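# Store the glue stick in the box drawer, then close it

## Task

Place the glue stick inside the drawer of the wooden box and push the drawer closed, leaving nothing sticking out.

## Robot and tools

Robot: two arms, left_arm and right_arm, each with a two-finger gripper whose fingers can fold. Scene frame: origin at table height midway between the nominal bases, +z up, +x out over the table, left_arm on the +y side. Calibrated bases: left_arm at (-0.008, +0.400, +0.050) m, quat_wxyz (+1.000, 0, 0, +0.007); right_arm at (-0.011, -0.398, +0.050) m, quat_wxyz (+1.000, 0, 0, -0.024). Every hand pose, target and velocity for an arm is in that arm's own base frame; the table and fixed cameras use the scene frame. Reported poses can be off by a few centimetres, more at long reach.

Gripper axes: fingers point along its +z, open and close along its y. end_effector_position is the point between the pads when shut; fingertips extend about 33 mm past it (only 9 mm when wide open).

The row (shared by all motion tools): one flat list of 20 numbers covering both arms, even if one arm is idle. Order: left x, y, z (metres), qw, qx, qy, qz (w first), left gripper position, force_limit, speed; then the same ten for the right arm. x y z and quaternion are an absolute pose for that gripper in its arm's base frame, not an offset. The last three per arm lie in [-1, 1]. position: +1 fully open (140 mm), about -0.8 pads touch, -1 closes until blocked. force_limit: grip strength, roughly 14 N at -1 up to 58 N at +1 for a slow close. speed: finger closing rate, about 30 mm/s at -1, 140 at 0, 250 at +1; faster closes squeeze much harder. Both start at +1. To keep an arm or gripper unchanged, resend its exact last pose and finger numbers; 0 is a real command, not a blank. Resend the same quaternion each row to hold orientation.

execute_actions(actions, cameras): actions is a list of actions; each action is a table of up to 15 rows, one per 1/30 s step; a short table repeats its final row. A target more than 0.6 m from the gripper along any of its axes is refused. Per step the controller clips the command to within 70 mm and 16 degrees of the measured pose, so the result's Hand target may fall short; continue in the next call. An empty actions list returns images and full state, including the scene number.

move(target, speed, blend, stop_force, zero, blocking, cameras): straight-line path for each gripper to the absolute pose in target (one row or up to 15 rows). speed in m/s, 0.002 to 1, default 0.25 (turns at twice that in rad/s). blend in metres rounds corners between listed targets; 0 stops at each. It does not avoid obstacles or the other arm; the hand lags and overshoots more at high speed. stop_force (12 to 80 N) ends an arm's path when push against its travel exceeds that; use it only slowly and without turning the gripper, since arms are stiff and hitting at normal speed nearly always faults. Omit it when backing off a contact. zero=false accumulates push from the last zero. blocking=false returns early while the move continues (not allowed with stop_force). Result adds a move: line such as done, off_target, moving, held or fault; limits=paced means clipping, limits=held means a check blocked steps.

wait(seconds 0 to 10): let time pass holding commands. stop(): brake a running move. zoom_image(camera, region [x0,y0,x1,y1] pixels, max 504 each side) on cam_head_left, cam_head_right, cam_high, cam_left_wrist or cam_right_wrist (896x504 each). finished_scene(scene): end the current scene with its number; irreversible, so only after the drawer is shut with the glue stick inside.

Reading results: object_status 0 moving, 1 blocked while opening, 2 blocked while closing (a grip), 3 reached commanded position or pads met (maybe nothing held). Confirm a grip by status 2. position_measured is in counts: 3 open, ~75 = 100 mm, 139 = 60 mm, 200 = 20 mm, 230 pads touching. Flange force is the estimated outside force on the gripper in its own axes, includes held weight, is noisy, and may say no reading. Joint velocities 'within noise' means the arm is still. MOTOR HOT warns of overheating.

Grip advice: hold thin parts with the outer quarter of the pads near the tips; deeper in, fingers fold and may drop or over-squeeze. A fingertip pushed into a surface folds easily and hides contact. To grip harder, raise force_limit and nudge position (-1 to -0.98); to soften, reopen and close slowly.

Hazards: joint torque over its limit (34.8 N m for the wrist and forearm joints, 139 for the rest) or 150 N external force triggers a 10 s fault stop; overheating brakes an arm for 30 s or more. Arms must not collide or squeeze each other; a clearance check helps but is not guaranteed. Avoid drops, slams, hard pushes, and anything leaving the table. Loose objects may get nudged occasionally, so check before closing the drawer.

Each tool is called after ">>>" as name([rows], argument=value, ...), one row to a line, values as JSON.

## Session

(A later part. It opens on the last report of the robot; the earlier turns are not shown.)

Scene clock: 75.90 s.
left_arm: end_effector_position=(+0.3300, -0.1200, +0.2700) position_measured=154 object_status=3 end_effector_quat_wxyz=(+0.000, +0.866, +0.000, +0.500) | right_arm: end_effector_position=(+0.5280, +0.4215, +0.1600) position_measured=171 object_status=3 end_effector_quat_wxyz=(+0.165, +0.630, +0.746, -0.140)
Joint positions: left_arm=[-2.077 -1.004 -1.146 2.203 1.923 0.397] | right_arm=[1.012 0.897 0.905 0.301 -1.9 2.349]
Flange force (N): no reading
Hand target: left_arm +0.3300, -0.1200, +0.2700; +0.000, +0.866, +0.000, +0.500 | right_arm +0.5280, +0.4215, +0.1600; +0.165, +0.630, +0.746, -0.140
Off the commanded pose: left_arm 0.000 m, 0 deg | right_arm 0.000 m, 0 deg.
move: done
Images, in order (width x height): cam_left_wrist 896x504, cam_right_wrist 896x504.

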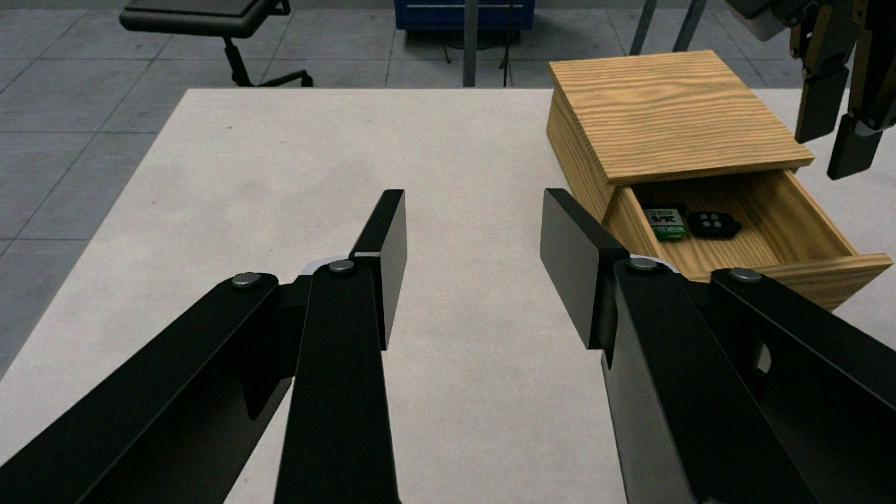

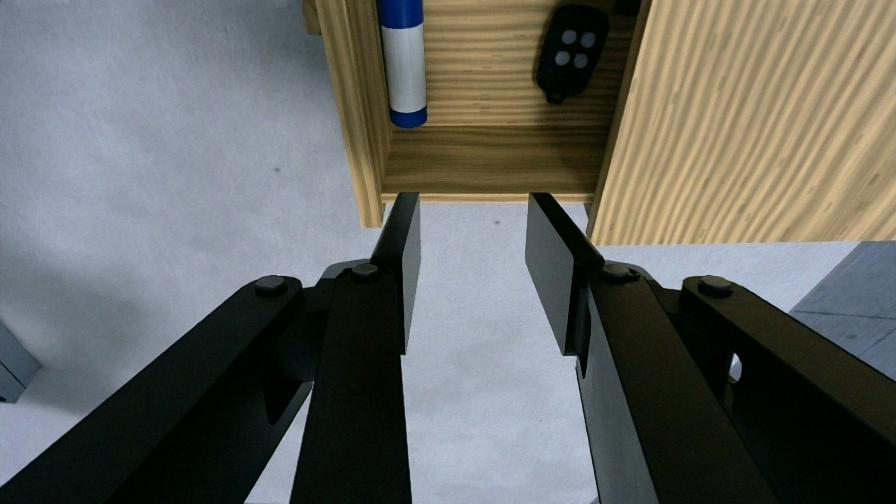

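>>> move([
  [0.33,-0.12,0.27,0,0.866,0,0.5,-1,-0.5,-0.5,0.50,0.33,0.30,0,0.7071,0.7071,0,-0.33,-0.1,-1],
  [0.33,-0.22,0.22,0,0.866,0,0.5,-1,-0.5,-0.5,0.45,0.03,0.33,0,0.7071,0.7071,0,-0.33,-0.1,-1],
  [0.37,-0.42,0.06,-0.0336,0.765,0.0401,0.642,-1,-0.5,-0.5,0.45,0.0,0.33,0,0.7071,0.7071,0,-0.33,-0.1,-1],
  [0.40,-0.419,0.031,-0.0336,0.765,0.0401,0.642,-1,-0.5,-0.5,0.45,0.0,0.33,0,0.7071,0.7071,0,-0.33,-0.1,-1],
], speed=0.25, blend=[0.03,0.03,0.01,0], cameras=["all"])

Scene clock: 80.77 s.
left_arm: end_effector_position=(+0.4000, -0.4190, +0.0310) position_measured=232 object_status=3 end_effector_quat_wxyz=(-0.034, +0.765, +0.040, +0.642) | right_arm: end_effector_position=(+0.4500, +0.0000, +0.3300) position_measured=171 object_status=3 end_effector_quat_wxyz=(+0.000, +0.707, +0.707, +0.000)
Joint positions: left_arm=[-1.468 0.702 -0.716 1.599 1.399 1.416] | right_arm=[0.293 0.026 0.241 0 -1.786 2.849]
Flange force (N): left_arm=[5.4 -4.8 -0.7] | right_arm=[-2.9 -1.1 -3.1]
Hand target: left_arm +0.4000, -0.4190, +0.0310; -0.034, +0.765, +0.040, +0.642 | right_arm +0.4500, +0.0000, +0.3300; +0.000, +0.707, +0.707, +0.000
Off the commanded pose: left_arm 0.000 m, 0 deg | right_arm 0.000 m, 0 deg.
move: done; blend cut to 0 m at target 1

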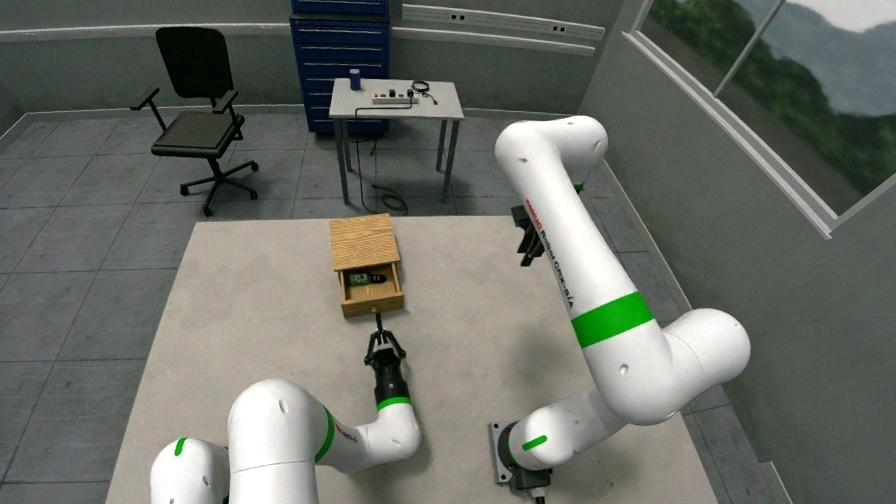

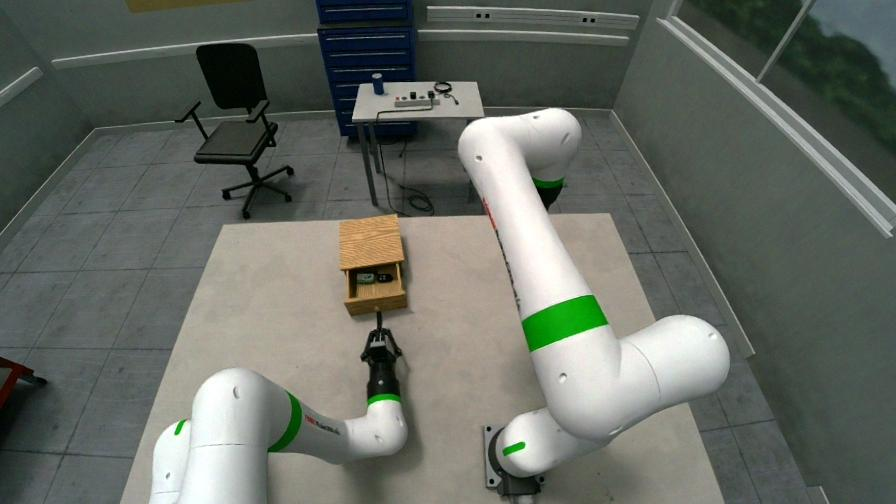

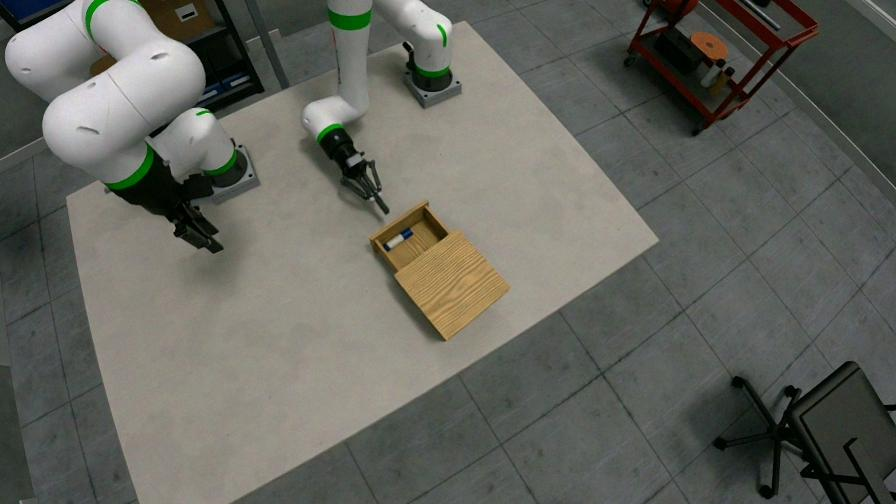

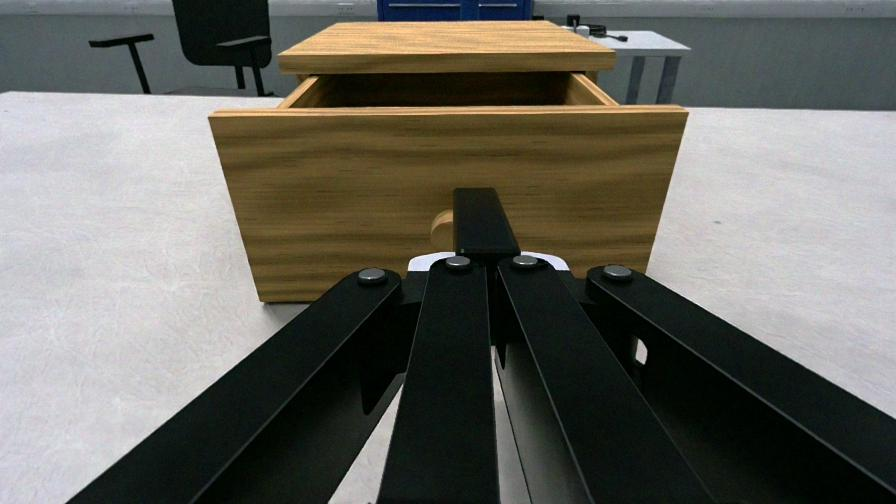

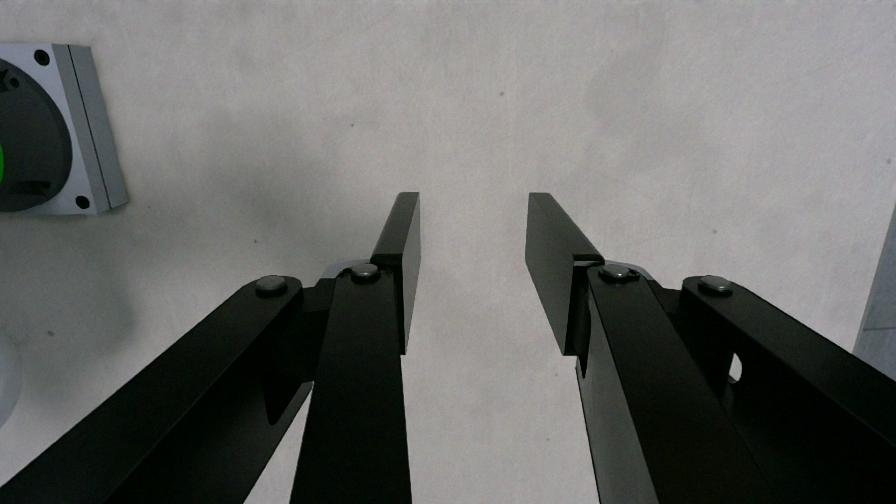

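>>> move(target=[0.435,-0.405,0.041,-0.0336,0.765,0.0401,0.642,-1,-0.5,-0.5,0.45,0.0,0.33,0,0.7071,0.7071,0,-0.33,-0.1,-1], speed=0.08, stop_force=15, cameras=["cam_left_wrist","cam_high","cam_head_right"])

>>> zoom_image(camera="cam_high", region=[320, 180, 540, 360])

Scene clock: 82.40 s.
left_arm: end_effector_position=(+0.4350, -0.4050, +0.0410) position_measured=232 object_status=3 end_effector_quat_wxyz=(-0.034, +0.765, +0.040, +0.642) | right_arm: end_effector_position=(+0.4500, +0.0000, +0.3300) position_measured=171 object_status=3 end_effector_quat_wxyz=(+0.000, +0.707, +0.707, +0.000)
Joint positions: left_arm=[-1.355 0.668 -0.744 1.489 1.381 1.41] | right_arm=[0.293 0.026 0.241 0 -1.786 2.849]
Flange force (N): left_arm=[5.2 -4.6 -0.8] | right_arm=[-2.8 -1.4 -3.0]
Hand target: left_arm +0.4350, -0.4050, +0.0410; -0.034, +0.765, +0.040, +0.642 | right_arm +0.4500, +0.0000, +0.3300; +0.000, +0.707, +0.707, +0.000
Off the commanded pose: left_arm 0.000 m, 0 deg | right_arm 0.000 m, 0 deg.
move: done
Images, in order (width x height): cam_head_right 896x504, cam_high 896x504, cam_left_wrist 896x504.

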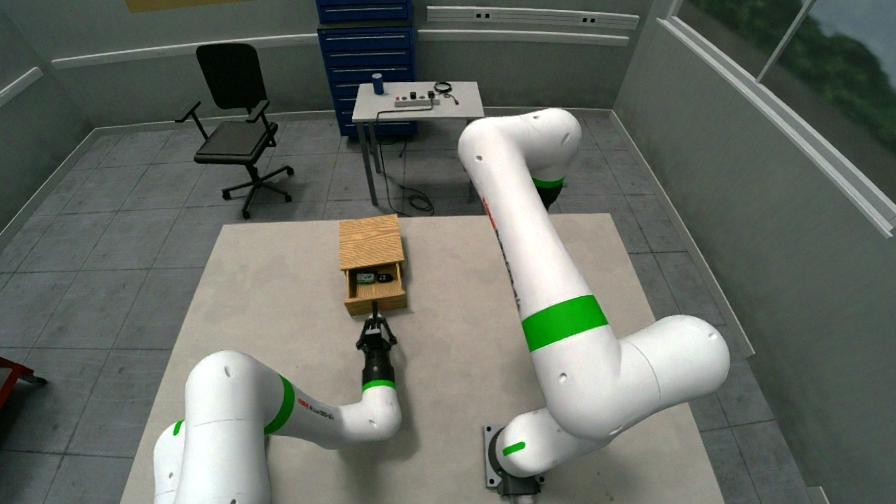

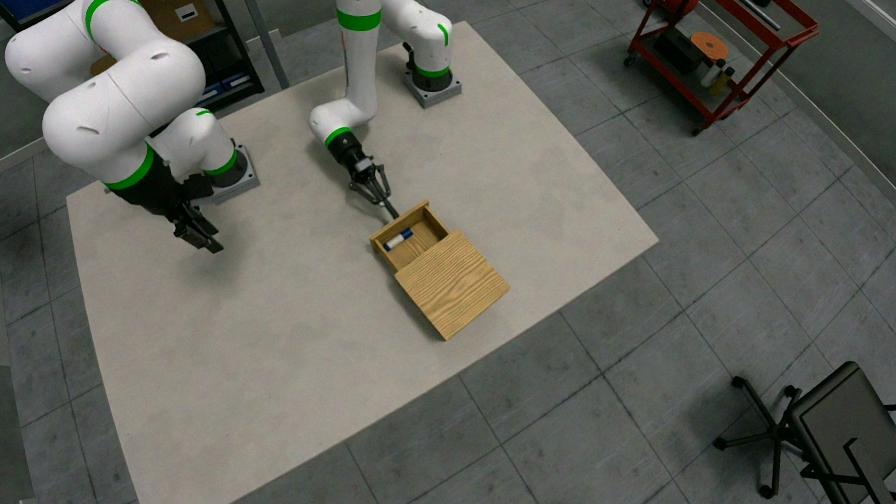

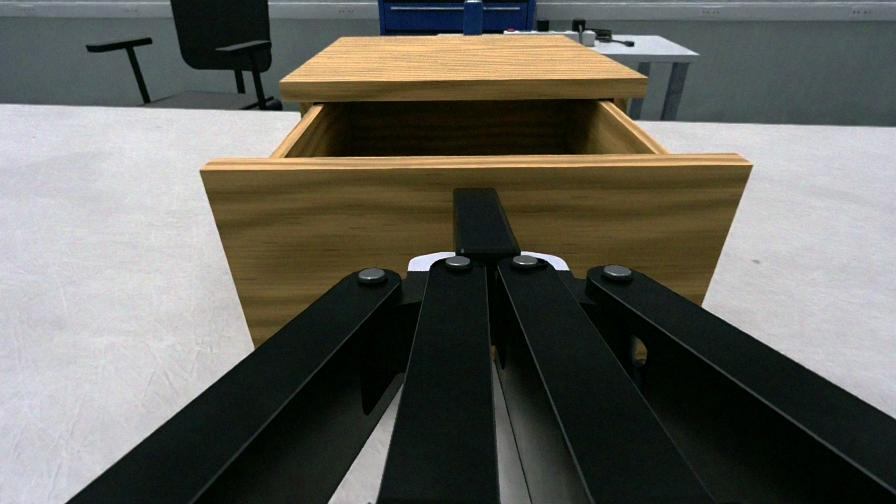

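Scaled by 2.291 from the camera's 896x504 image, which has a finer 1280x720 frame.

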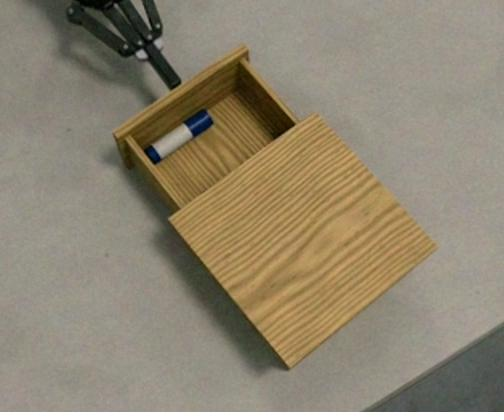

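>>> move(target=[0.585,-0.3892,0.041,-0.0336,0.765,0.0401,0.642,-1,-0.5,-0.5,0.45,0.0,0.33,0,0.7071,0.7071,0,-0.33,-0.1,-1], speed=0.04, stop_force=16, cameras=["cam_left_wrist","cam_high","cam_head_right"])

>>> zoom_image(camera="cam_high", region=[320, 180, 540, 360])

Scene clock: 87.00 s.
left_arm: end_effector_position=(+0.5850, -0.3892, +0.0410) position_measured=232 object_status=3 end_effector_quat_wxyz=(-0.034, +0.765, +0.040, +0.642) | right_arm: end_effector_position=(+0.4500, +0.0000, +0.3300) position_measured=171 object_status=3 end_effector_quat_wxyz=(+0.000, +0.707, +0.707, +0.000)
Joint positions: left_arm=[-0.943 0.718 -0.616 1.097 1.283 1.357] | right_arm=[0.293 0.026 0.241 0 -1.786 2.849]
Flange force (N): left_arm=[4.5 -5.3 -10.3] | right_arm=[-2.7 -1.2 -3.2]
Hand target: left_arm +0.5850, -0.3892, +0.0410; -0.034, +0.765, +0.040, +0.642 | right_arm +0.4500, +0.0000, +0.3300; +0.000, +0.707, +0.707, +0.000
Off the commanded pose: left_arm 0.000 m, 0 deg | right_arm 0.000 m, 0 deg.
move: done
Images, in order (width x height): cam_head_right 896x504, cam_high 896x504, cam_left_wrist 896x504.

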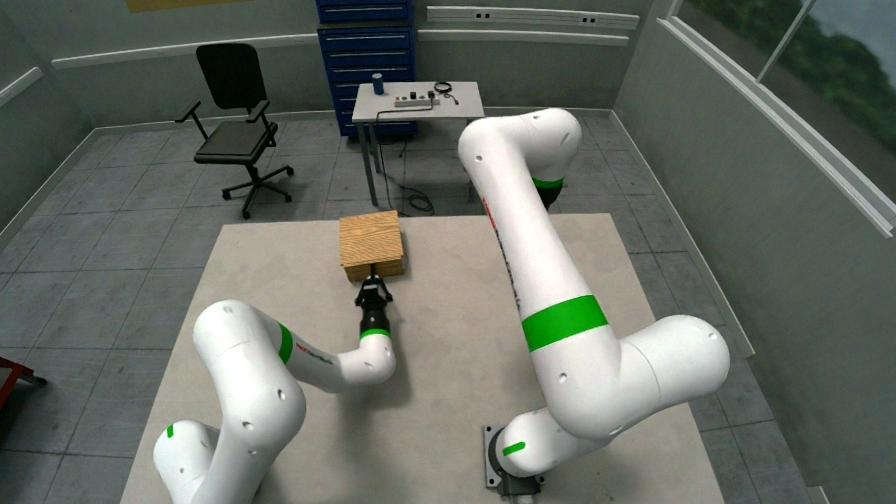

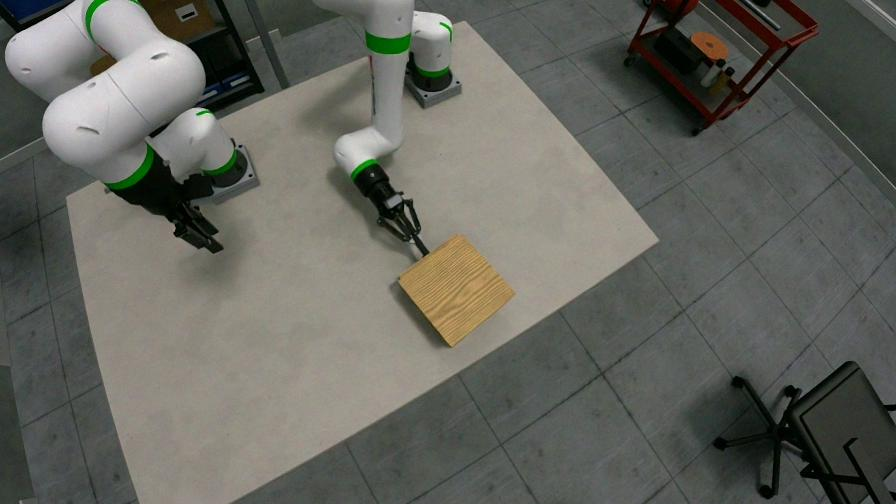

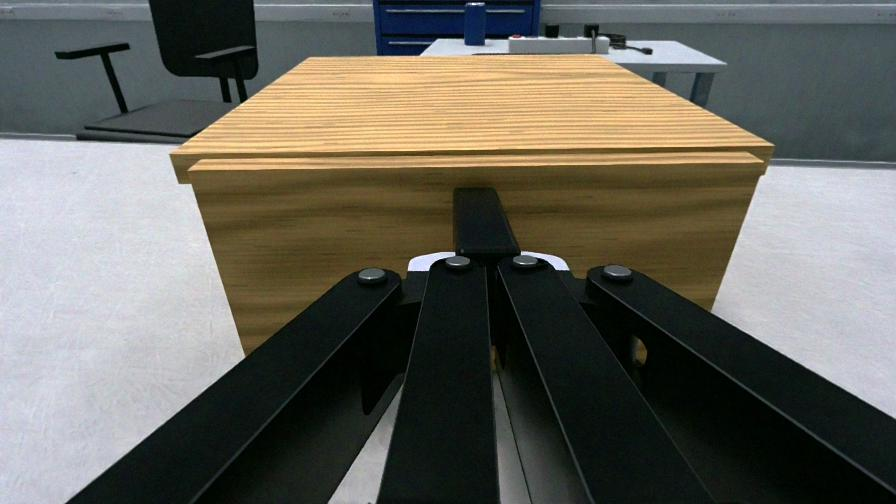

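Scaled by 2.291 from the camera's 896x504 image, which has a finer 1280x720 frame.

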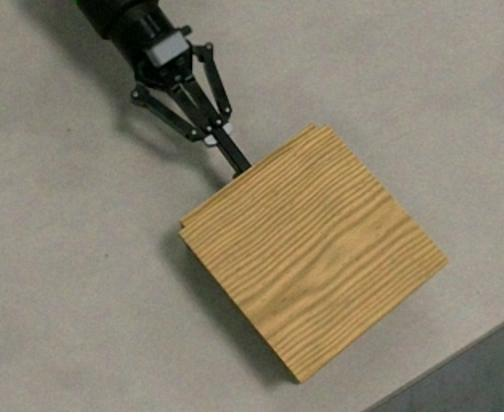

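>>> move([
  [0.535,-0.3945,0.041,-0.0336,0.765,0.0401,0.642,-1,-0.5,-0.5,0.45,0.0,0.33,0,0.7071,0.7071,0,-0.33,-0.1,-1],
  [0.47,-0.3945,0.10,-0.0336,0.765,0.0401,0.642,-1,-0.5,-0.5,0.45,0.0,0.33,0,0.7071,0.7071,0,-0.33,-0.1,-1],
], speed=0.1, blend=0.01, cameras=["cam_left_wrist"])

>>> zoom_image(camera="cam_left_wrist", region=[200, 20, 704, 400])

Scene clock: 88.90 s.
left_arm: end_effector_position=(+0.4700, -0.3945, +0.1000) position_measured=232 object_status=3 end_effector_quat_wxyz=(-0.034, +0.765, +0.040, +0.642) | right_arm: end_effector_position=(+0.4500, +0.0000, +0.3300) position_measured=171 object_status=3 end_effector_quat_wxyz=(+0.000, +0.707, +0.707, +0.000)
Joint positions: left_arm=[-1.252 0.525 -0.767 1.413 1.344 1.291] | right_arm=[0.293 0.026 0.241 0 -1.786 2.849]
Flange force (N): left_arm=[4.4 -5.1 -0.7] | right_arm=[-2.9 -1.6 -3.0]
Hand target: left_arm +0.4700, -0.3945, +0.1000; -0.034, +0.765, +0.040, +0.642 | right_arm +0.4500, +0.0000, +0.3300; +0.000, +0.707, +0.707, +0.000
Off the commanded pose: left_arm 0.000 m, 0 deg | right_arm 0.000 m, 0 deg.
move: done
Images, in order (width x height): cam_left_wrist 896x504.

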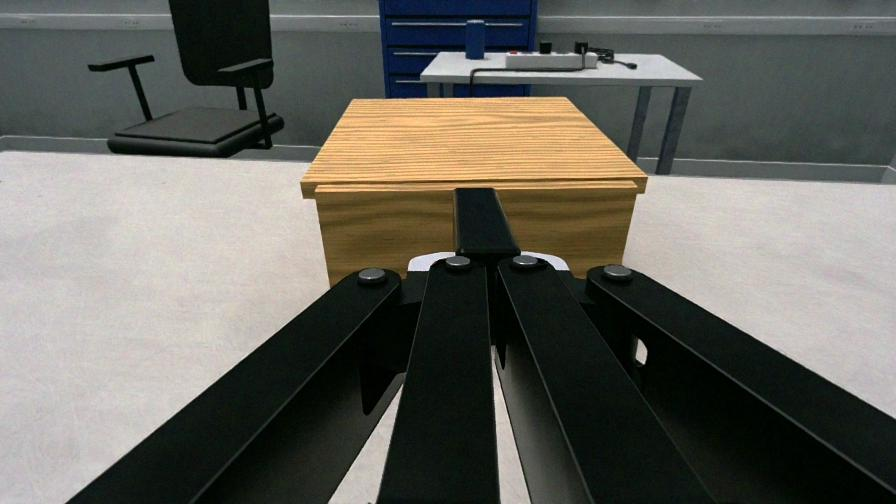

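Scaled by 1.000.

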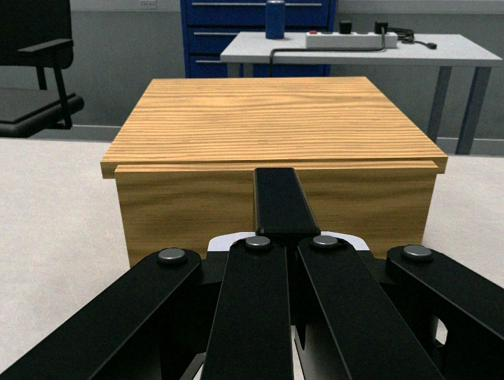

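>>> finished_scene(scene=1)

The scene is finished: the task was done.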